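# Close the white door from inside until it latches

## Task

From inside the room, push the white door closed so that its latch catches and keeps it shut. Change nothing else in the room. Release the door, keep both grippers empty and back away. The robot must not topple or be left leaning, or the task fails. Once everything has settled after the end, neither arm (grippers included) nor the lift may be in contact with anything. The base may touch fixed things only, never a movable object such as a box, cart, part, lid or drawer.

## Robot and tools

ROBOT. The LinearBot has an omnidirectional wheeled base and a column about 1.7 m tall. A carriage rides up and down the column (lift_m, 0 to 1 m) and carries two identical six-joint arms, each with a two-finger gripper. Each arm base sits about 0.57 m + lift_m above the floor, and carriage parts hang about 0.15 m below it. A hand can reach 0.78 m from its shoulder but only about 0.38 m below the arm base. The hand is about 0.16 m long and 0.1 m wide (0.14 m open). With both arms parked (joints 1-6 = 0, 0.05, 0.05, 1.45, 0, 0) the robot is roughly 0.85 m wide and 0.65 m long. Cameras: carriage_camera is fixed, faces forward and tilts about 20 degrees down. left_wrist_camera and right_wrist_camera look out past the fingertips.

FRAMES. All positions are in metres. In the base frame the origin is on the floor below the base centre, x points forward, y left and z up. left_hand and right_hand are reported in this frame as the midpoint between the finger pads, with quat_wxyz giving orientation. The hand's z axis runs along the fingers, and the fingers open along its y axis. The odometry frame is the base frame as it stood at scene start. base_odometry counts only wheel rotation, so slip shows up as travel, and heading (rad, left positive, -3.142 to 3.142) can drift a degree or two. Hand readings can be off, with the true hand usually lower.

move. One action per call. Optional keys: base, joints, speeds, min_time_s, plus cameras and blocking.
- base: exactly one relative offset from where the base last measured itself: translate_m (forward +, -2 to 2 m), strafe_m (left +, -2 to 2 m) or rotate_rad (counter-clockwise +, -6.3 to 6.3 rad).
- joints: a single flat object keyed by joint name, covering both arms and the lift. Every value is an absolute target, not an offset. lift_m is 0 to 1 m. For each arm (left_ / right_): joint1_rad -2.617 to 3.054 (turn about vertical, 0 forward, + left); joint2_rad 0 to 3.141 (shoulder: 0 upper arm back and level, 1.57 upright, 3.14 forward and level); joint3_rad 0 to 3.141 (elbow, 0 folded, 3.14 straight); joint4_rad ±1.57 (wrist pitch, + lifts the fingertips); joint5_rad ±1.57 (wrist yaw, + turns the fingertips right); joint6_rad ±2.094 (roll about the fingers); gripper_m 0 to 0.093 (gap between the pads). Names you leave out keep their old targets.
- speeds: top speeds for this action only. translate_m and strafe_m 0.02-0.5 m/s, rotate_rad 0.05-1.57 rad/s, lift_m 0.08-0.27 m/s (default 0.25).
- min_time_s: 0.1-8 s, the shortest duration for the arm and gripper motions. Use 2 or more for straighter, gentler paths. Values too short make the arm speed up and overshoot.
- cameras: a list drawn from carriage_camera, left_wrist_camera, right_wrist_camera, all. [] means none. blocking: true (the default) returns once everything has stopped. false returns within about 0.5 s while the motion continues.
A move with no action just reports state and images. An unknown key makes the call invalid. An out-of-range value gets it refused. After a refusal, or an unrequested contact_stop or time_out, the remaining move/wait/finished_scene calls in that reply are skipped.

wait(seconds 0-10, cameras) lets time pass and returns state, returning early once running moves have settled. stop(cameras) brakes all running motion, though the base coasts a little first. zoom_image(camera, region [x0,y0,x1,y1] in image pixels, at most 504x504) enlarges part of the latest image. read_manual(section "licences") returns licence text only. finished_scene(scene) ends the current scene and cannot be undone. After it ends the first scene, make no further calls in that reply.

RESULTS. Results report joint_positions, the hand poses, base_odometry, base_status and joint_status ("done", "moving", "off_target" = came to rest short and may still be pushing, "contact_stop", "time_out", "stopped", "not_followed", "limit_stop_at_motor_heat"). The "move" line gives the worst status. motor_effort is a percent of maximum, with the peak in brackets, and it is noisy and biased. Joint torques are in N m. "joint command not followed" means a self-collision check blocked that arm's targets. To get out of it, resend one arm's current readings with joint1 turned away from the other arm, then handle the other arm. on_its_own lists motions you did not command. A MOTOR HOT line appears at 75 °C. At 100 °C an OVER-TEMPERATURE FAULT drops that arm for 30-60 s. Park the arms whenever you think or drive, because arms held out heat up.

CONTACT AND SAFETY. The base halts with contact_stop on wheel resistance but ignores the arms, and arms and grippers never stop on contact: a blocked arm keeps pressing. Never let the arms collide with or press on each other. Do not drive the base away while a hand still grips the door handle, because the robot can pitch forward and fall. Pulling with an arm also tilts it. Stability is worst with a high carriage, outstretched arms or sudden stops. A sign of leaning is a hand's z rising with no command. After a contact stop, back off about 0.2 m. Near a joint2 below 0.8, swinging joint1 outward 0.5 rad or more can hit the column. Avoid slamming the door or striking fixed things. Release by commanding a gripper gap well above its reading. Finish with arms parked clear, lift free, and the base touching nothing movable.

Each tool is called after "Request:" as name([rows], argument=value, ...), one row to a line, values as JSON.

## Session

Request:
move(cameras=["carriage_camera"])

Scene clock: 0.00 s.
Joint torques (N m): no reading
Motor temperatures (°C): left_arm=[30 33 35 29 27 30 27] | right_arm=[31 32 34 29 29 29 31]
base_odometry: x=+0.000 y=+0.000 heading=+0.000
base_status: not commanded
joint_positions: lift_m=+0.300 left_joint1_rad=-0.004 left_joint2_rad=+0.043 left_joint3_rad=+0.038 left_joint4_rad=+1.478 left_joint5_rad=-0.003 left_joint6_rad=-0.042 left_gripper_m=+0.09396 right_joint1_rad=-0.020 right_joint2_rad=+0.054 right_joint3_rad=+0.039 right_joint4_rad=+1.497 right_joint5_rad=+0.020 right_joint6_rad=+0.048 right_gripper_m=+0.09396
joint_status: not commanded
motor_effort: lift_m=+18 drive_wheels=+0
left_hand: x=+0.2411 y=+0.2976 z=+1.3111 quat_wxyz=(+0.999, -0.002, +0.049, -0.023) (m; base frame)
right_hand: x=+0.2395 y=-0.3011 z=+1.3116 quat_wxyz=(+0.999, +0.011, +0.044, +0.013) (m; base frame)
pictures: carriage_camera
Images, in order (width x height): carriage_camera 672x504.

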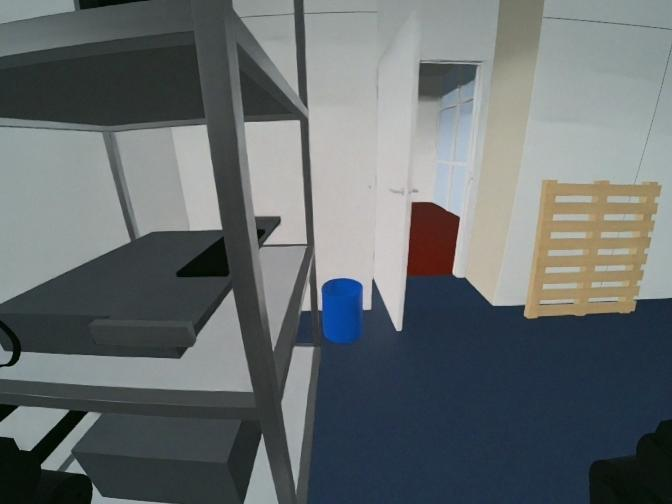

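Request:
move(base={"strafe_m": -0.65}, joints={"lift_m": 0.15, "left_gripper_m": 0.0, "right_gripper_m": 0.0})

Request:
move(base={"rotate_rad": 0.018}, joints={"left_joint2_rad": 2.25, "left_joint3_rad": 0.92, "left_joint4_rad": 1.33, "left_joint1_rad": 0.0}, min_time_s=1.5, cameras=["carriage_camera"])

Request:
move(base={"translate_m": 1.265}, cameras=["carriage_camera"])

Scene clock: 27.27 s.
Joint torques (N m): left_arm=[-0.18 3.92 5.53 -0.19 0.08 0.02] | right_arm=[-0.08 3.95 5.79 -0.28 -0.11 -0.05]
move: done
base_odometry: x=-0.001 y=-0.650 heading=-0.001
base_status: done
joint_positions: lift_m=+0.150 left_joint1_rad=-0.003 left_joint2_rad=+0.043 left_joint3_rad=+0.038 left_joint4_rad=+1.478 left_joint5_rad=-0.003 left_joint6_rad=-0.042 left_gripper_m=+0.00066 right_joint1_rad=-0.020 right_joint2_rad=+0.054 right_joint3_rad=+0.039 right_joint4_rad=+1.497 right_joint5_rad=+0.020 right_joint6_rad=+0.048 right_gripper_m=+0.00010
joint_status: all done
motor_effort: lift_m=+19(20) drive_wheels=-3(20)
left_hand: x=+0.2411 y=+0.2976 z=+1.1610 quat_wxyz=(+0.999, -0.002, +0.049, -0.022) (m; base frame)
right_hand: x=+0.2395 y=-0.3011 z=+1.1615 quat_wxyz=(+0.999, +0.011, +0.044, +0.014) (m; base frame)
pictures: none

Scene clock: 29.10 s.
Joint torques (N m): left_arm=[0.09 -10.84 6.22 2.03 0.07 0.06] | right_arm=[-0.09 3.96 5.78 -0.28 -0.09 -0.06]
move: done
base_odometry: x=-0.001 y=-0.650 heading=+0.017
base_status: done
joint_positions: lift_m=+0.150 left_joint1_rad=-0.003 left_joint2_rad=+2.246 left_joint3_rad=+0.901 left_joint4_rad=+1.324 left_joint5_rad=-0.003 left_joint6_rad=-0.042 left_gripper_m=+0.00066 right_joint1_rad=-0.020 right_joint2_rad=+0.054 right_joint3_rad=+0.039 right_joint4_rad=+1.497 right_joint5_rad=+0.020 right_joint6_rad=+0.048 right_gripper_m=+0.00010
joint_status: all done
motor_effort: lift_m=+18(19) drive_wheels=-2(7)
left_hand: x=+0.7614 y=+0.2959 z=+0.8195 quat_wxyz=(+0.699, -0.015, +0.714, -0.015) (m; base frame)
right_hand: x=+0.2395 y=-0.3011 z=+1.1616 quat_wxyz=(+0.999, +0.011, +0.044, +0.014) (m; base frame)
pictures: carriage_camera
Images, in order (width x height): carriage_camera 672x504.

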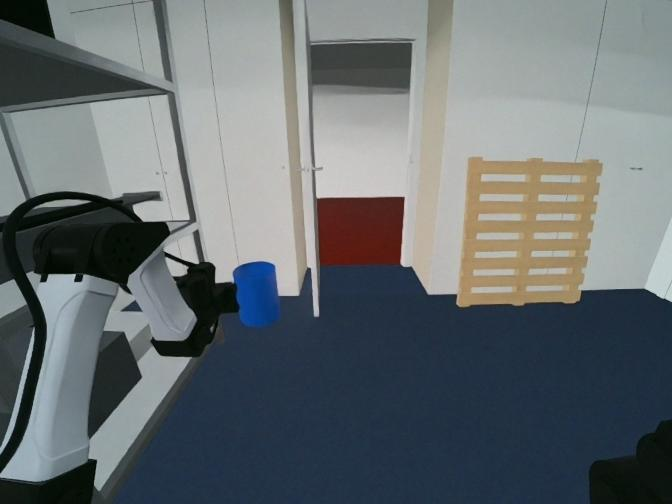

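Scene clock: 34.00 s.
Joint torques (N m): left_arm=[0.18 -10.91 6.16 2.01 0.07 0.04] | right_arm=[-0.12 3.93 5.81 -0.23 -0.08 -0.05]
move: done
base_odometry: x=+1.264 y=-0.630 heading=+0.016
base_status: done
joint_positions: lift_m=+0.150 left_joint1_rad=-0.003 left_joint2_rad=+2.246 left_joint3_rad=+0.901 left_joint4_rad=+1.324 left_joint5_rad=-0.003 left_joint6_rad=-0.042 left_gripper_m=+0.00066 right_joint1_rad=-0.020 right_joint2_rad=+0.054 right_joint3_rad=+0.039 right_joint4_rad=+1.498 right_joint5_rad=+0.020 right_joint6_rad=+0.048 right_gripper_m=+0.00010
joint_status: not commanded
motor_effort: lift_m=+18(18) drive_wheels=-3(15)
left_hand: x=+0.7614 y=+0.2959 z=+0.8195 quat_wxyz=(+0.699, -0.015, +0.714, -0.015) (m; base frame)
right_hand: x=+0.2394 y=-0.3011 z=+1.1616 quat_wxyz=(+0.999, +0.011, +0.044, +0.014) (m; base frame)
pictures: carriage_camera
Images, in order (width x height): carriage_camera 672x504.

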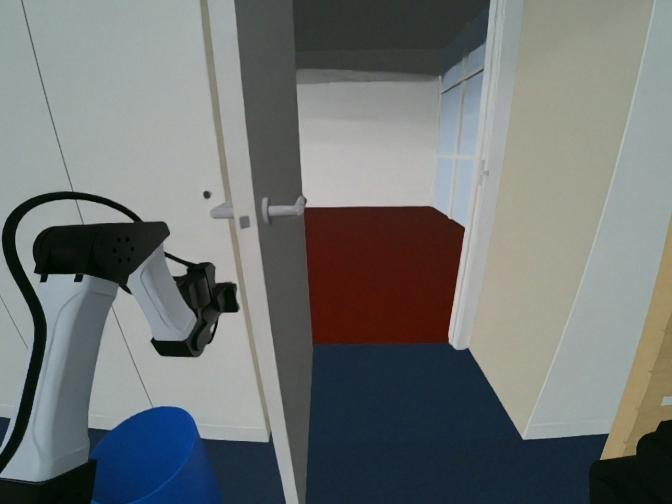

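Request:
move(base={"strafe_m": -0.5}, speeds={"strafe_m": 0.2}, cameras=["carriage_camera"])

Request:
move(base={"translate_m": 0.22}, speeds={"translate_m": 0.2})

Request:
move(base={"strafe_m": 0.25}, joints={"left_joint1_rad": -0.45})

Request:
move(base={"translate_m": 0.32}, speeds={"translate_m": 0.25}, cameras=["carriage_camera"])

Scene clock: 49.10 s.
Joint torques (N m): left_arm=[-0.18 -10.89 6.23 2 0.26 0] | right_arm=[-0.09 3.93 5.78 -0.31 -0.08 -0.05]
Motor temperatures (°C): left_arm=[30 37 38 35 27 30 28] | right_arm=[31 33 36 29 29 29 31]
move: done
base_odometry: x=+1.273 y=-1.130 heading=+0.016
base_status: done
joint_positions: lift_m=+0.150 left_joint1_rad=+0.002 left_joint2_rad=+2.246 left_joint3_rad=+0.901 left_joint4_rad=+1.324 left_joint5_rad=-0.016 left_joint6_rad=-0.037 left_gripper_m=+0.00065 right_joint1_rad=-0.020 right_joint2_rad=+0.054 right_joint3_rad=+0.039 right_joint4_rad=+1.498 right_joint5_rad=+0.020 right_joint6_rad=+0.048 right_gripper_m=+0.00010
joint_status: not commanded
motor_effort: lift_m=+18(18) drive_wheels=+1(15)
left_hand: x=+0.7614 y=+0.3010 z=+0.8195 quat_wxyz=(+0.699, -0.020, +0.714, -0.007) (m; base frame)
right_hand: x=+0.2394 y=-0.3011 z=+1.1616 quat_wxyz=(+0.999, +0.011, +0.044, +0.014) (m; base frame)
pictures: carriage_camera
Images, in order (width x height): carriage_camera 672x504.

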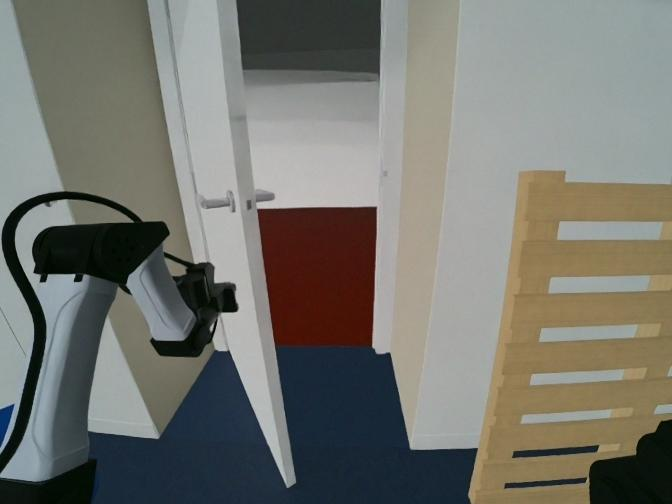

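Scene clock: 51.30 s.
Joint torques (N m): left_arm=[-0.68 -10.86 6.08 2.02 0.27 -0.01] | right_arm=[-0.13 3.99 5.79 -0.31 -0.09 -0.05]
move: done
base_odometry: x=+1.493 y=-1.126 heading=+0.016
base_status: done
joint_positions: lift_m=+0.150 left_joint1_rad=+0.007 left_joint2_rad=+2.246 left_joint3_rad=+0.901 left_joint4_rad=+1.324 left_joint5_rad=-0.018 left_joint6_rad=-0.038 left_gripper_m=+0.00065 right_joint1_rad=-0.020 right_joint2_rad=+0.054 right_joint3_rad=+0.039 right_joint4_rad=+1.498 right_joint5_rad=+0.020 right_joint6_rad=+0.048 right_gripper_m=+0.00010
joint_status: not commanded
motor_effort: lift_m=+18(18) drive_wheels=-2(15)
left_hand: x=+0.7614 y=+0.3039 z=+0.8195 quat_wxyz=(+0.699, -0.022, +0.714, -0.005) (m; base frame)
right_hand: x=+0.2394 y=-0.3011 z=+1.1616 quat_wxyz=(+0.999, +0.011, +0.044, +0.014) (m; base frame)
pictures: none

Scene clock: 53.67 s.
Joint torques (N m): left_arm=[-0.29 -10.95 6.02 2.04 0.27 0.02] | right_arm=[-0.25 3.93 5.78 -0.31 -0.1 -0.06]
move: done
base_odometry: x=+1.489 y=-0.876 heading=+0.016
base_status: done
joint_positions: lift_m=+0.150 left_joint1_rad=-0.449 left_joint2_rad=+2.246 left_joint3_rad=+0.904 left_joint4_rad=+1.324 left_joint5_rad=-0.017 left_joint6_rad=-0.038 left_gripper_m=+0.00064 right_joint1_rad=-0.020 right_joint2_rad=+0.054 right_joint3_rad=+0.039 right_joint4_rad=+1.498 right_joint5_rad=+0.020 right_joint6_rad=+0.048 right_gripper_m=+0.00010
joint_status: all done
motor_effort: lift_m=+18(18) drive_wheels=-1(12)
left_hand: x=+0.7091 y=+0.0624 z=+0.8207 quat_wxyz=(+0.681, +0.140, +0.700, -0.163) (m; base frame)
right_hand: x=+0.2394 y=-0.3011 z=+1.1616 quat_wxyz=(+0.999, +0.011, +0.044, +0.013) (m; base frame)
pictures: none

Scene clock: 56.23 s.
Joint torques (N m): left_arm=[-0.2 -10.96 5.74 2 0.24 -0.02] | right_arm=[-0.12 3.97 5.79 -0.3 -0.08 -0.05]
move: done
base_odometry: x=+1.809 y=-0.871 heading=+0.016
base_status: done
joint_positions: lift_m=+0.150 left_joint1_rad=-0.449 left_joint2_rad=+2.246 left_joint3_rad=+0.904 left_joint4_rad=+1.324 left_joint5_rad=-0.016 left_joint6_rad=-0.038 left_gripper_m=+0.00064 right_joint1_rad=-0.020 right_joint2_rad=+0.054 right_joint3_rad=+0.039 right_joint4_rad=+1.498 right_joint5_rad=+0.020 right_joint6_rad=+0.048 right_gripper_m=+0.00010
joint_status: not commanded
motor_effort: lift_m=+18(18) drive_wheels=-1(12)
left_hand: x=+0.7090 y=+0.0621 z=+0.8207 quat_wxyz=(+0.681, +0.140, +0.700, -0.163) (m; base frame)
right_hand: x=+0.2394 y=-0.3011 z=+1.1616 quat_wxyz=(+0.999, +0.011, +0.044, +0.013) (m; base frame)
pictures: carriage_camera
Images, in order (width x height): carriage_camera 672x504.

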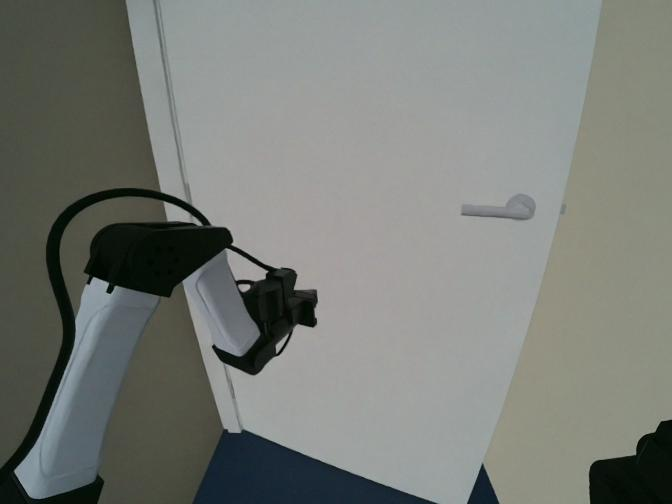

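Request:
move(base={"translate_m": -0.2}, joints={"right_joint2_rad": 2.25, "right_joint3_rad": 0.92, "right_joint4_rad": 1.33, "right_joint1_rad": 0.0, "left_joint1_rad": 0, "left_joint2_rad": 0.05, "left_joint3_rad": 0.05, "left_joint4_rad": 1.45}, min_time_s=2)

Request:
move(base={"translate_m": 0.34}, speeds={"translate_m": 0.15}, cameras=["carriage_camera"])

Request:
move(base={"translate_m": -0.15}, speeds={"translate_m": 0.2}, cameras=["carriage_camera"])

Scene clock: 65.20 s.
Joint torques (N m): left_arm=[0.47 3.18 4.55 -0.03 0.21 0.01] | right_arm=[0.7 -9.65 6.58 2.32 -0.05 -0.04]
move: done
base_odometry: x=+1.609 y=-0.874 heading=+0.016
base_status: done
joint_positions: lift_m=+0.150 left_joint1_rad=-0.007 left_joint2_rad=+0.057 left_joint3_rad=+0.058 left_joint4_rad=+1.442 left_joint5_rad=-0.015 left_joint6_rad=-0.038 left_gripper_m=+0.00064 right_joint1_rad=-0.009 right_joint2_rad=+2.240 right_joint3_rad=+0.901 right_joint4_rad=+1.329 right_joint5_rad=+0.020 right_joint6_rad=+0.048 right_gripper_m=+0.00010
joint_status: all done
motor_effort: lift_m=+18(18) drive_wheels=+1(10)
left_hand: x=+0.2483 y=+0.2996 z=+1.1654 quat_wxyz=(+0.998, -0.009, +0.064, -0.022) (m; base frame)
right_hand: x=+0.7615 y=-0.3053 z=+0.8240 quat_wxyz=(+0.704, +0.027, +0.710, +0.007) (m; base frame)
pictures: none

Scene clock: 68.37 s.
Joint torques (N m): left_arm=[0.5 3.21 4.71 -0.09 0.26 -0.02] | right_arm=[-0.21 -9.14 15.77 0.72 -0.13 -0.05]
move: done
base_odometry: x=+1.948 y=-0.868 heading=+0.016
base_status: done
joint_positions: lift_m=+0.150 left_joint1_rad=-0.007 left_joint2_rad=+0.056 left_joint3_rad=+0.056 left_joint4_rad=+1.445 left_joint5_rad=-0.015 left_joint6_rad=-0.038 left_gripper_m=+0.00064 right_joint1_rad=+0.001 right_joint2_rad=+2.241 right_joint3_rad=+0.798 right_joint4_rad=+1.470 right_joint5_rad=+0.028 right_joint6_rad=+0.048 right_gripper_m=+0.00010
joint_status: not commanded
motor_effort: lift_m=+18(18) drive_wheels=+12(13)
left_hand: x=+0.2476 y=+0.2995 z=+1.1651 quat_wxyz=(+0.998, -0.008, +0.063, -0.022) (m; base frame)
right_hand: x=+0.7377 y=-0.3012 z=+0.8223 quat_wxyz=(+0.716, +0.026, +0.697, +0.008) (m; base frame)
pictures: carriage_camera
Images, in order (width x height): carriage_camera 672x504.

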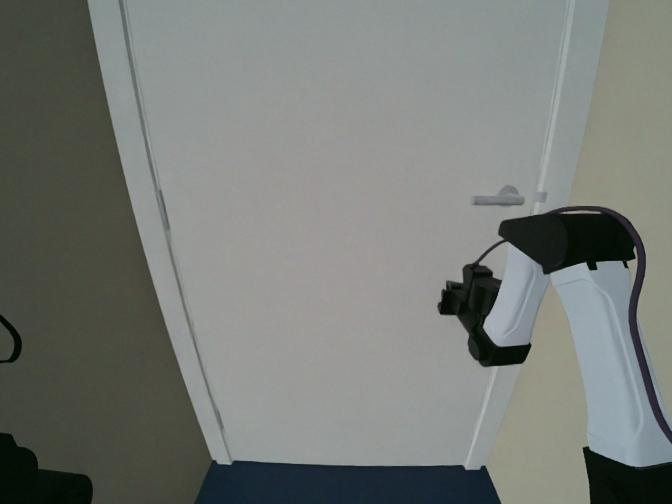

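Scene clock: 70.23 s.
Joint torques (N m): left_arm=[0.36 3.18 4.63 -0.07 0.25 -0.02] | right_arm=[-0.25 -9.89 5.96 2.2 -0.15 -0.05]
move: done
base_odometry: x=+1.799 y=-0.871 heading=+0.016
base_status: done
joint_positions: lift_m=+0.150 left_joint1_rad=-0.007 left_joint2_rad=+0.056 left_joint3_rad=+0.056 left_joint4_rad=+1.446 left_joint5_rad=-0.015 left_joint6_rad=-0.038 left_gripper_m=+0.00064 right_joint1_rad=+0.001 right_joint2_rad=+2.242 right_joint3_rad=+0.907 right_joint4_rad=+1.337 right_joint5_rad=+0.028 right_joint6_rad=+0.048 right_gripper_m=+0.00010
joint_status: not commanded
motor_effort: lift_m=+17(18) drive_wheels=+4(11)
left_hand: x=+0.2475 y=+0.2995 z=+1.1651 quat_wxyz=(+0.998, -0.008, +0.062, -0.022) (m; base frame)
right_hand: x=+0.7628 y=-0.3012 z=+0.8273 quat_wxyz=(+0.708, +0.026, +0.706, +0.008) (m; base frame)
pictures: carriage_camera
Images, in order (width x height): carriage_camera 672x504.

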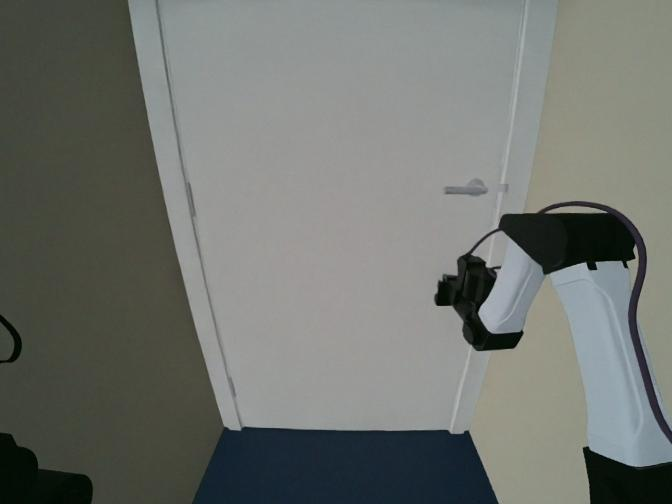

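Request:
zoom_image(camera="carriage_camera", region=[400, 80, 580, 215])

Scaled by 2.800 from the camera's 672x504 image, which has a finer 960x720 frame.

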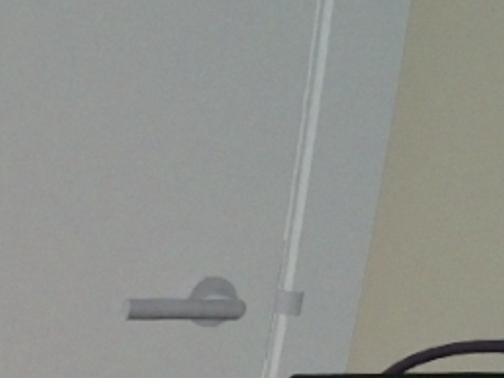

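Request:
move(base={"translate_m": 0.185}, speeds={"translate_m": 0.15})

Request:
move(base={"translate_m": -0.18}, speeds={"translate_m": 0.2}, cameras=["carriage_camera"])

Request:
finished_scene(scene=2)

Scene clock: 90.87 s.
Joint torques (N m): left_arm=[0.42 3.4 4.66 -0.08 0.27 -0.01] | right_arm=[-0.57 -4.62 27.04 -0.14 -0.14 -0.03]
Motor temperatures (°C): left_arm=[30 36 39 33 28 30 28] | right_arm=[30 38 38 34 29 29 31]
move: done
base_odometry: x=+1.983 y=-0.868 heading=+0.015
base_status: done
joint_positions: lift_m=+0.150 left_joint1_rad=-0.007 left_joint2_rad=+0.055 left_joint3_rad=+0.056 left_joint4_rad=+1.448 left_joint5_rad=-0.015 left_joint6_rad=-0.038 left_gripper_m=+0.00064 right_joint1_rad=+0.005 right_joint2_rad=+2.198 right_joint3_rad=+0.675 right_joint4_rad=+1.549 right_joint5_rad=+0.026 right_joint6_rad=+0.048 right_gripper_m=+0.00010
joint_status: not commanded
motor_effort: lift_m=+17(18) drive_wheels=+27(30)
left_hand: x=+0.2466 y=+0.2995 z=+1.1653 quat_wxyz=(+0.998, -0.008, +0.061, -0.022) (m; base frame)
right_hand: x=+0.7095 y=-0.2994 z=+0.8228 quat_wxyz=(+0.716, +0.024, +0.697, +0.010) (m; base frame)
pictures: none

Scene clock: 92.87 s.
Joint torques (N m): left_arm=[0.46 3.34 4.79 -0.11 0.22 0.05] | right_arm=[-0.54 -9.85 5.87 2.21 -0.16 -0.05]
move: done
base_odometry: x=+1.803 y=-0.870 heading=+0.014
base_status: done
joint_positions: lift_m=+0.150 left_joint1_rad=-0.007 left_joint2_rad=+0.055 left_joint3_rad=+0.055 left_joint4_rad=+1.448 left_joint5_rad=-0.014 left_joint6_rad=-0.038 left_gripper_m=+0.00064 right_joint1_rad=+0.006 right_joint2_rad=+2.241 right_joint3_rad=+0.908 right_joint4_rad=+1.338 right_joint5_rad=+0.029 right_joint6_rad=+0.048 right_gripper_m=+0.00010
joint_status: not commanded
motor_effort: lift_m=+17(17) drive_wheels=+6(23)
left_hand: x=+0.2468 y=+0.2994 z=+1.1649 quat_wxyz=(+0.998, -0.008, +0.061, -0.022) (m; base frame)
right_hand: x=+0.7632 y=-0.2991 z=+0.8282 quat_wxyz=(+0.709, +0.025, +0.705, +0.009) (m; base frame)
pictures: carriage_camera
Images, in order (width x height): carriage_camera 672x504.

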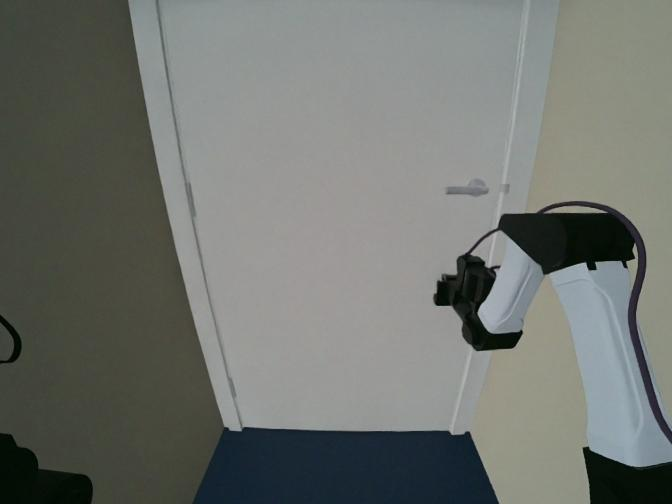

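The scene is finished: the task was done.


## Next scene

The same job, from a new start.

Request:
move(cameras=["carriage_camera"])

Scene clock: 0.00 s.
Joint torques (N m): no reading
Motor temperatures (°C): left_arm=[29 32 33 29 27 30 27] | right_arm=[30 31 32 29 29 29 31]
base_odometry: x=+0.000 y=+0.000 heading=+0.000
base_status: not commanded
joint_positions: lift_m=+0.300 left_joint1_rad=-0.008 left_joint2_rad=+0.051 left_joint3_rad=+0.041 left_joint4_rad=+1.440 left_joint5_rad=+0.011 left_joint6_rad=+0.011 left_gripper_m=+0.09396 right_joint1_rad=+0.018 right_joint2_rad=+0.067 right_joint3_rad=+0.063 right_joint4_rad=+1.446 right_joint5_rad=+0.039 right_joint6_rad=-0.006 right_gripper_m=+0.09396
joint_status: not commanded
motor_effort: lift_m=+18 drive_wheels=+1
left_hand: x=+0.2522 y=+0.2949 z=+1.3106 quat_wxyz=(+0.997, +0.006, +0.071, +0.001) (m; base frame)
right_hand: x=+0.2488 y=-0.3033 z=+1.3166 quat_wxyz=(+0.998, +0.018, +0.064, +0.005) (m; base frame)
pictures: carriage_camera
Images, in order (width x height): carriage_camera 672x504.

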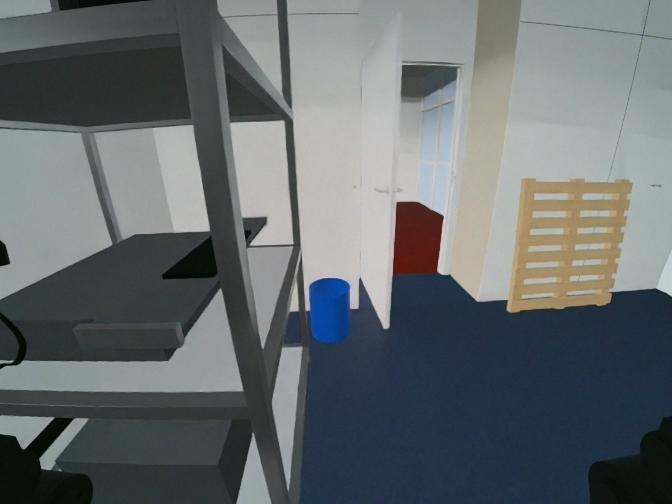

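Request:
move(base={"strafe_m": -0.65}, joints={"lift_m": 0.15, "left_gripper_m": 0.0, "right_gripper_m": 0.0})

Request:
move(base={"rotate_rad": 0.07}, joints={"left_joint2_rad": 2.25, "left_joint3_rad": 0.92, "left_joint4_rad": 1.33, "left_joint1_rad": 0.0}, min_time_s=1.5, cameras=["carriage_camera"])

Scene clock: 13.70 s.
Joint torques (N m): left_arm=[-0.2 3.79 5.72 -0.12 0.05 0.04] | right_arm=[-0.12 3.95 6.05 -0.2 -0.11 -0.05]
move: done
base_odometry: x=-0.001 y=-0.650 heading=-0.001
base_status: done
joint_positions: lift_m=+0.150 left_joint1_rad=-0.007 left_joint2_rad=+0.051 left_joint3_rad=+0.041 left_joint4_rad=+1.440 left_joint5_rad=+0.011 left_joint6_rad=+0.011 left_gripper_m=+0.00066 right_joint1_rad=+0.019 right_joint2_rad=+0.067 right_joint3_rad=+0.063 right_joint4_rad=+1.446 right_joint5_rad=+0.039 right_joint6_rad=-0.006 right_gripper_m=+0.00010
joint_status: all done
motor_effort: lift_m=+19(20) drive_wheels=-4(19)
left_hand: x=+0.2522 y=+0.2949 z=+1.1605 quat_wxyz=(+0.997, +0.006, +0.071, +0.001) (m; base frame)
right_hand: x=+0.2488 y=-0.3032 z=+1.1665 quat_wxyz=(+0.998, +0.018, +0.064, +0.005) (m; base frame)
pictures: none

Scene clock: 15.53 s.
Joint torques (N m): left_arm=[0.44 -10.76 6.26 2.09 0.11 0.04] | right_arm=[-0.18 3.84 6.09 -0.22 -0.09 -0.04]
move: done
base_odometry: x=-0.001 y=-0.650 heading=+0.069
base_status: done
joint_positions: lift_m=+0.150 left_joint1_rad=-0.007 left_joint2_rad=+2.246 left_joint3_rad=+0.901 left_joint4_rad=+1.321 left_joint5_rad=+0.011 left_joint6_rad=+0.011 left_gripper_m=+0.00066 right_joint1_rad=+0.019 right_joint2_rad=+0.067 right_joint3_rad=+0.063 right_joint4_rad=+1.446 right_joint5_rad=+0.039 right_joint6_rad=-0.006 right_gripper_m=+0.00010
joint_status: all done
motor_effort: lift_m=+18(19) drive_wheels=-3(10)
left_hand: x=+0.7613 y=+0.2911 z=+0.8184 quat_wxyz=(+0.698, +0.011, +0.716, -0.003) (m; base frame)
right_hand: x=+0.2488 y=-0.3032 z=+1.1666 quat_wxyz=(+0.998, +0.018, +0.064, +0.005) (m; base frame)
pictures: carriage_camera
Images, in order (width x height): carriage_camera 672x504.

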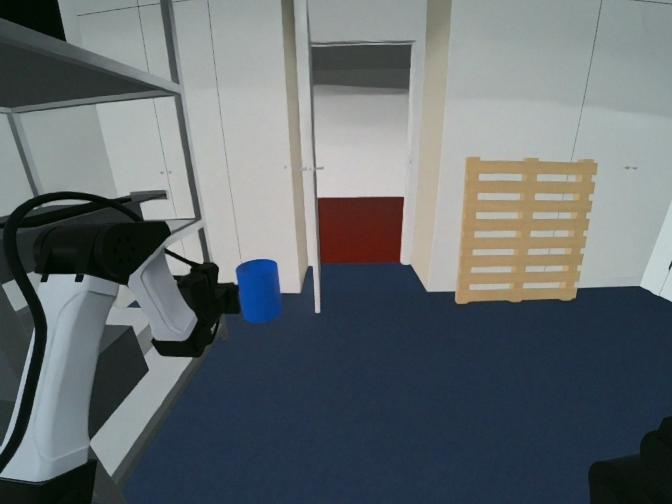

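Request:
move(base={"translate_m": 1.305}, cameras=["carriage_camera"])

Request:
move(base={"strafe_m": -0.5}, speeds={"strafe_m": 0.2}, cameras=["carriage_camera"])

Request:
move(base={"translate_m": 0.22}, speeds={"translate_m": 0.2})

Request:
move(base={"strafe_m": 0.25}, joints={"left_joint1_rad": -0.45}, cameras=["carriage_camera"])

Scene clock: 28.63 s.
Joint torques (N m): left_arm=[0.42 -10.62 6.32 2.09 0.14 0.03] | right_arm=[-0.08 3.86 6 -0.21 -0.12 -0.06]
Motor temperatures (°C): left_arm=[29 35 35 35 27 30 27] | right_arm=[30 32 33 29 29 29 31]
move: done
base_odometry: x=+1.301 y=-0.561 heading=+0.069
base_status: done
joint_positions: lift_m=+0.150 left_joint1_rad=-0.007 left_joint2_rad=+2.246 left_joint3_rad=+0.901 left_joint4_rad=+1.321 left_joint5_rad=+0.011 left_joint6_rad=+0.011 left_gripper_m=+0.00066 right_joint1_rad=+0.019 right_joint2_rad=+0.067 right_joint3_rad=+0.063 right_joint4_rad=+1.446 right_joint5_rad=+0.039 right_joint6_rad=-0.006 right_gripper_m=+0.00010
joint_status: not commanded
motor_effort: lift_m=+18(18) drive_wheels=+0(17)
left_hand: x=+0.7613 y=+0.2911 z=+0.8184 quat_wxyz=(+0.698, +0.011, +0.716, -0.003) (m; base frame)
right_hand: x=+0.2488 y=-0.3032 z=+1.1666 quat_wxyz=(+0.998, +0.018, +0.064, +0.005) (m; base frame)
pictures: carriage_camera
Images, in order (width x height): carriage_camera 672x504.

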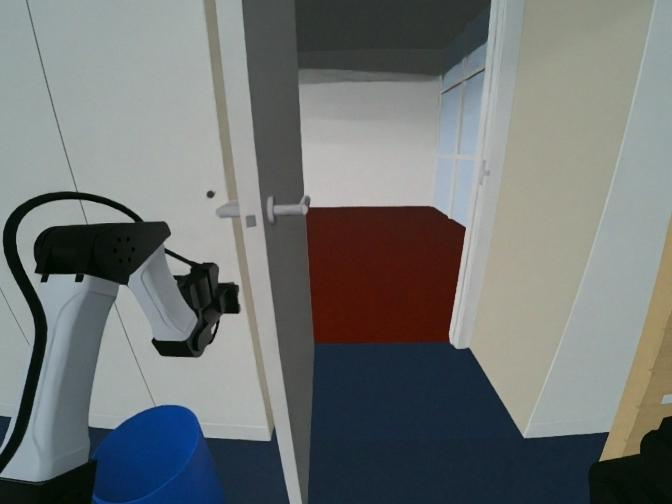

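Scene clock: 32.23 s.
Joint torques (N m): left_arm=[-0.24 -10.8 6.2 2.09 0.25 0.03] | right_arm=[-0.24 3.86 6.15 -0.19 -0.1 -0.05]
move: done
base_odometry: x=+1.336 y=-1.060 heading=+0.069
base_status: done
joint_positions: lift_m=+0.150 left_joint1_rad=+0.001 left_joint2_rad=+2.246 left_joint3_rad=+0.901 left_joint4_rad=+1.321 left_joint5_rad=-0.002 left_joint6_rad=+0.008 left_gripper_m=+0.00065 right_joint1_rad=+0.019 right_joint2_rad=+0.067 right_joint3_rad=+0.063 right_joint4_rad=+1.446 right_joint5_rad=+0.039 right_joint6_rad=-0.006 right_gripper_m=+0.00010
joint_status: not commanded
motor_effort: lift_m=+18(18) drive_wheels=+0(14)
left_hand: x=+0.7613 y=+0.2982 z=+0.8184 quat_wxyz=(+0.698, +0.002, +0.716, +0.004) (m; base frame)
right_hand: x=+0.2488 y=-0.3032 z=+1.1666 quat_wxyz=(+0.998, +0.018, +0.064, +0.005) (m; base frame)
pictures: carriage_camera
Images, in order (width x height): carriage_camera 672x504.

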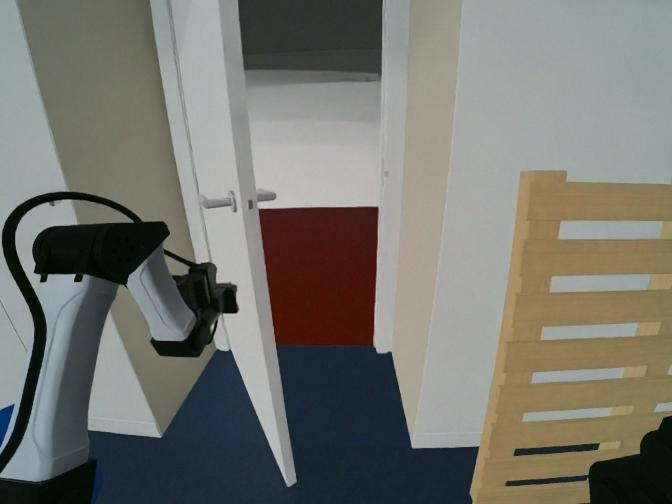

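Scene clock: 34.43 s.
Joint torques (N m): left_arm=[-0.69 -10.95 6.05 2.09 0.26 0.06] | right_arm=[-0.16 3.82 6.02 -0.19 -0.1 -0.05]
move: done
base_odometry: x=+1.555 y=-1.045 heading=+0.068
base_status: done
joint_positions: lift_m=+0.150 left_joint1_rad=+0.006 left_joint2_rad=+2.246 left_joint3_rad=+0.901 left_joint4_rad=+1.321 left_joint5_rad=-0.004 left_joint6_rad=+0.008 left_gripper_m=+0.00065 right_joint1_rad=+0.019 right_joint2_rad=+0.067 right_joint3_rad=+0.063 right_joint4_rad=+1.446 right_joint5_rad=+0.039 right_joint6_rad=-0.006 right_gripper_m=+0.00010
joint_status: not commanded
motor_effort: lift_m=+18(18) drive_wheels=+0(12)
left_hand: x=+0.7613 y=+0.3013 z=+0.8184 quat_wxyz=(+0.698, -0.001, +0.716, +0.006) (m; base frame)
right_hand: x=+0.2488 y=-0.3032 z=+1.1666 quat_wxyz=(+0.998, +0.018, +0.064, +0.005) (m; base frame)
pictures: none

Scene clock: 36.73 s.
Joint torques (N m): left_arm=[-0.25 -10.91 5.93 2.08 0.27 0.07] | right_arm=[-0.08 3.81 6.04 -0.2 -0.11 -0.06]
move: done
base_odometry: x=+1.539 y=-0.796 heading=+0.068
base_status: done
joint_positions: lift_m=+0.150 left_joint1_rad=-0.448 left_joint2_rad=+2.246 left_joint3_rad=+0.904 left_joint4_rad=+1.321 left_joint5_rad=-0.004 left_joint6_rad=+0.008 left_gripper_m=+0.00064 right_joint1_rad=+0.018 right_joint2_rad=+0.067 right_joint3_rad=+0.063 right_joint4_rad=+1.446 right_joint5_rad=+0.039 right_joint6_rad=-0.006 right_gripper_m=+0.00010
joint_status: all done
motor_effort: lift_m=+18(18) drive_wheels=-1(13)
left_hand: x=+0.7082 y=+0.0606 z=+0.8195 quat_wxyz=(+0.683, +0.161, +0.697, -0.151) (m; base frame)
right_hand: x=+0.2488 y=-0.3033 z=+1.1666 quat_wxyz=(+0.998, +0.018, +0.064, +0.005) (m; base frame)
pictures: carriage_camera
Images, in order (width x height): carriage_camera 672x504.

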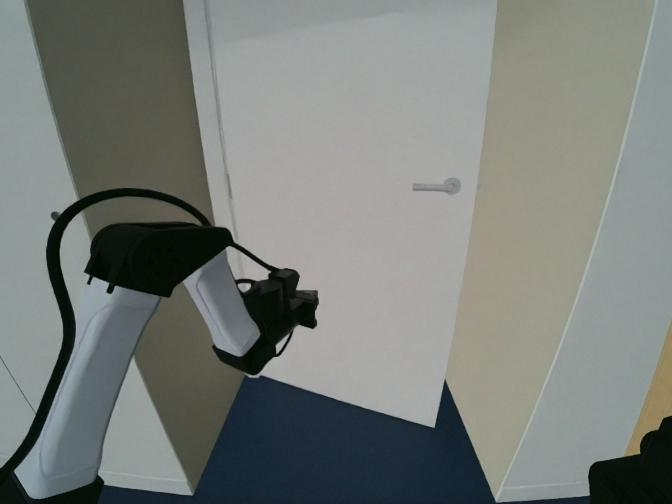

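Request:
move(joints={"right_joint2_rad": 2.25, "right_joint3_rad": 0.92, "right_joint4_rad": 1.33, "right_joint1_rad": 0.05, "left_joint1_rad": 0, "left_joint2_rad": 0.05, "left_joint3_rad": 0.05, "left_joint4_rad": 1.45}, min_time_s=1.5)

Request:
move(base={"translate_m": 0.465}, speeds={"translate_m": 0.18}, cameras=["carriage_camera"])

Scene clock: 47.67 s.
Joint torques (N m): left_arm=[0.21 3.07 4.56 -0.04 0.24 0.07] | right_arm=[0.54 -9.89 6.74 2.33 -0.07 -0.05]
move: done
base_odometry: x=+1.539 y=-0.796 heading=+0.068
base_status: not commanded
joint_positions: lift_m=+0.150 left_joint1_rad=-0.006 left_joint2_rad=+0.057 left_joint3_rad=+0.057 left_joint4_rad=+1.445 left_joint5_rad=+0.000 left_joint6_rad=+0.008 left_gripper_m=+0.00064 right_joint1_rad=+0.042 right_joint2_rad=+2.244 right_joint3_rad=+0.901 right_joint4_rad=+1.321 right_joint5_rad=+0.039 right_joint6_rad=-0.006 right_gripper_m=+0.00010
joint_status: all done
motor_effort: lift_m=+18(18) drive_wheels=+1(4)
left_hand: x=+0.2476 y=+0.2970 z=+1.1654 quat_wxyz=(+0.998, +0.000, +0.063, +0.001) (m; base frame)
right_hand: x=+0.7611 y=-0.2808 z=+0.8199 quat_wxyz=(+0.699, -0.004, +0.715, -0.001) (m; base frame)
pictures: none

Scene clock: 51.27 s.
Joint torques (N m): left_arm=[0.35 3.22 4.64 -0.11 0.27 0.06] | right_arm=[-0.91 -9.32 15.2 0.89 -0.07 -0.06]
move: done
base_odometry: x=+2.002 y=-0.764 heading=+0.068
base_status: done
joint_positions: lift_m=+0.150 left_joint1_rad=-0.006 left_joint2_rad=+0.057 left_joint3_rad=+0.056 left_joint4_rad=+1.447 left_joint5_rad=+0.000 left_joint6_rad=+0.008 left_gripper_m=+0.00064 right_joint1_rad=+0.059 right_joint2_rad=+2.244 right_joint3_rad=+0.806 right_joint4_rad=+1.453 right_joint5_rad=+0.040 right_joint6_rad=-0.006 right_gripper_m=+0.00010
joint_status: not commanded
motor_effort: lift_m=+18(18) drive_wheels=+8(15)
left_hand: x=+0.2472 y=+0.2969 z=+1.1651 quat_wxyz=(+0.998, +0.000, +0.062, +0.001) (m; base frame)
right_hand: x=+0.7390 y=-0.2734 z=+0.8193 quat_wxyz=(+0.712, -0.009, +0.702, +0.005) (m; base frame)
pictures: carriage_camera
Images, in order (width x height): carriage_camera 672x504.

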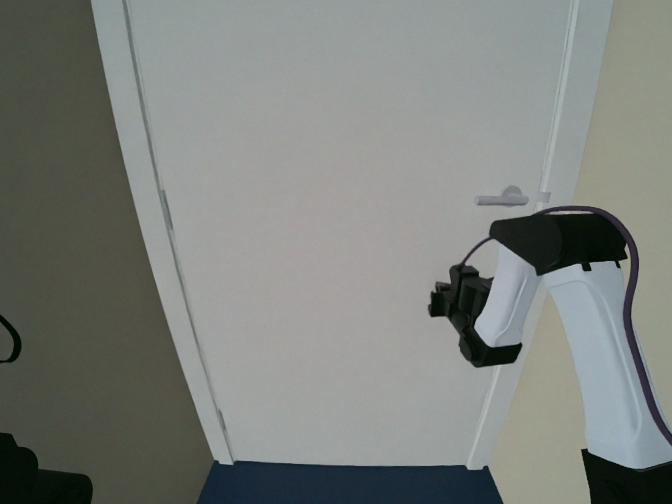

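Request:
move(base={"translate_m": 0.022}, speeds={"translate_m": 0.06})

Request:
move(base={"translate_m": -0.17}, speeds={"translate_m": 0.2}, cameras=["carriage_camera"])

Request:
finished_scene(scene=3)

Scene clock: 57.43 s.
Joint torques (N m): left_arm=[0.21 3.17 4.53 -0.11 0.22 0.09] | right_arm=[-1.14 -8.79 22.08 -0.19 -0.07 -0.06]
Motor temperatures (°C): left_arm=[29 37 36 34 28 30 28] | right_arm=[30 36 38 30 29 29 31]
move: done
base_odometry: x=+2.024 y=-0.762 heading=+0.068
base_status: done
joint_positions: lift_m=+0.150 left_joint1_rad=-0.006 left_joint2_rad=+0.057 left_joint3_rad=+0.056 left_joint4_rad=+1.448 left_joint5_rad=+0.000 left_joint6_rad=+0.008 left_gripper_m=+0.00064 right_joint1_rad=+0.061 right_joint2_rad=+2.244 right_joint3_rad=+0.728 right_joint4_rad=+1.549 right_joint5_rad=+0.039 right_joint6_rad=-0.006 right_gripper_m=+0.00010
joint_status: not commanded
motor_effort: lift_m=+18(18) drive_wheels=+20(21)
left_hand: x=+0.2471 y=+0.2969 z=+1.1652 quat_wxyz=(+0.998, +0.000, +0.062, +0.001) (m; base frame)
right_hand: x=+0.7202 y=-0.2730 z=+0.8172 quat_wxyz=(+0.718, -0.010, +0.695, +0.006) (m; base frame)
pictures: none

Scene clock: 59.37 s.
Joint torques (N m): left_arm=[0.21 3.25 4.6 -0.1 0.21 0.07] | right_arm=[-0.91 -9.95 6.02 2.18 -0.09 -0.04]
move: done
base_odometry: x=+1.854 y=-0.773 heading=+0.068
base_status: done
joint_positions: lift_m=+0.150 left_joint1_rad=-0.006 left_joint2_rad=+0.057 left_joint3_rad=+0.056 left_joint4_rad=+1.448 left_joint5_rad=+0.000 left_joint6_rad=+0.008 left_gripper_m=+0.00064 right_joint1_rad=+0.058 right_joint2_rad=+2.244 right_joint3_rad=+0.908 right_joint4_rad=+1.338 right_joint5_rad=+0.041 right_joint6_rad=-0.006 right_gripper_m=+0.00010
joint_status: not commanded
motor_effort: lift_m=+18(18) drive_wheels=+3(15)
left_hand: x=+0.2472 y=+0.2969 z=+1.1650 quat_wxyz=(+0.998, +0.000, +0.062, +0.001) (m; base frame)
right_hand: x=+0.7625 y=-0.2726 z=+0.8269 quat_wxyz=(+0.708, -0.008, +0.706, +0.004) (m; base frame)
pictures: carriage_camera
Images, in order (width x height): carriage_camera 672x504.

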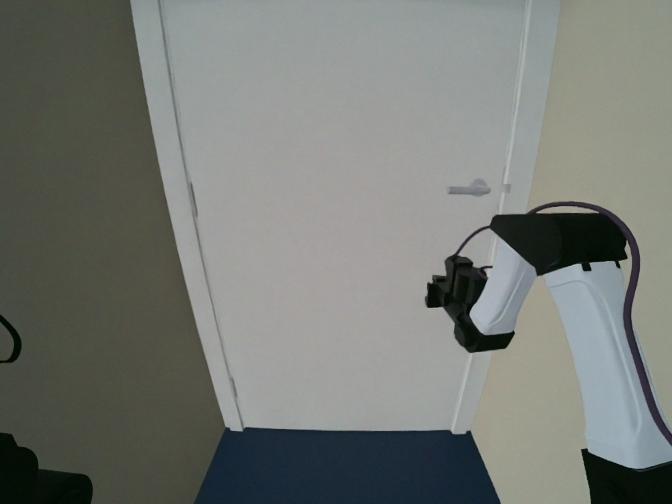

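The scene is finished: the task was done.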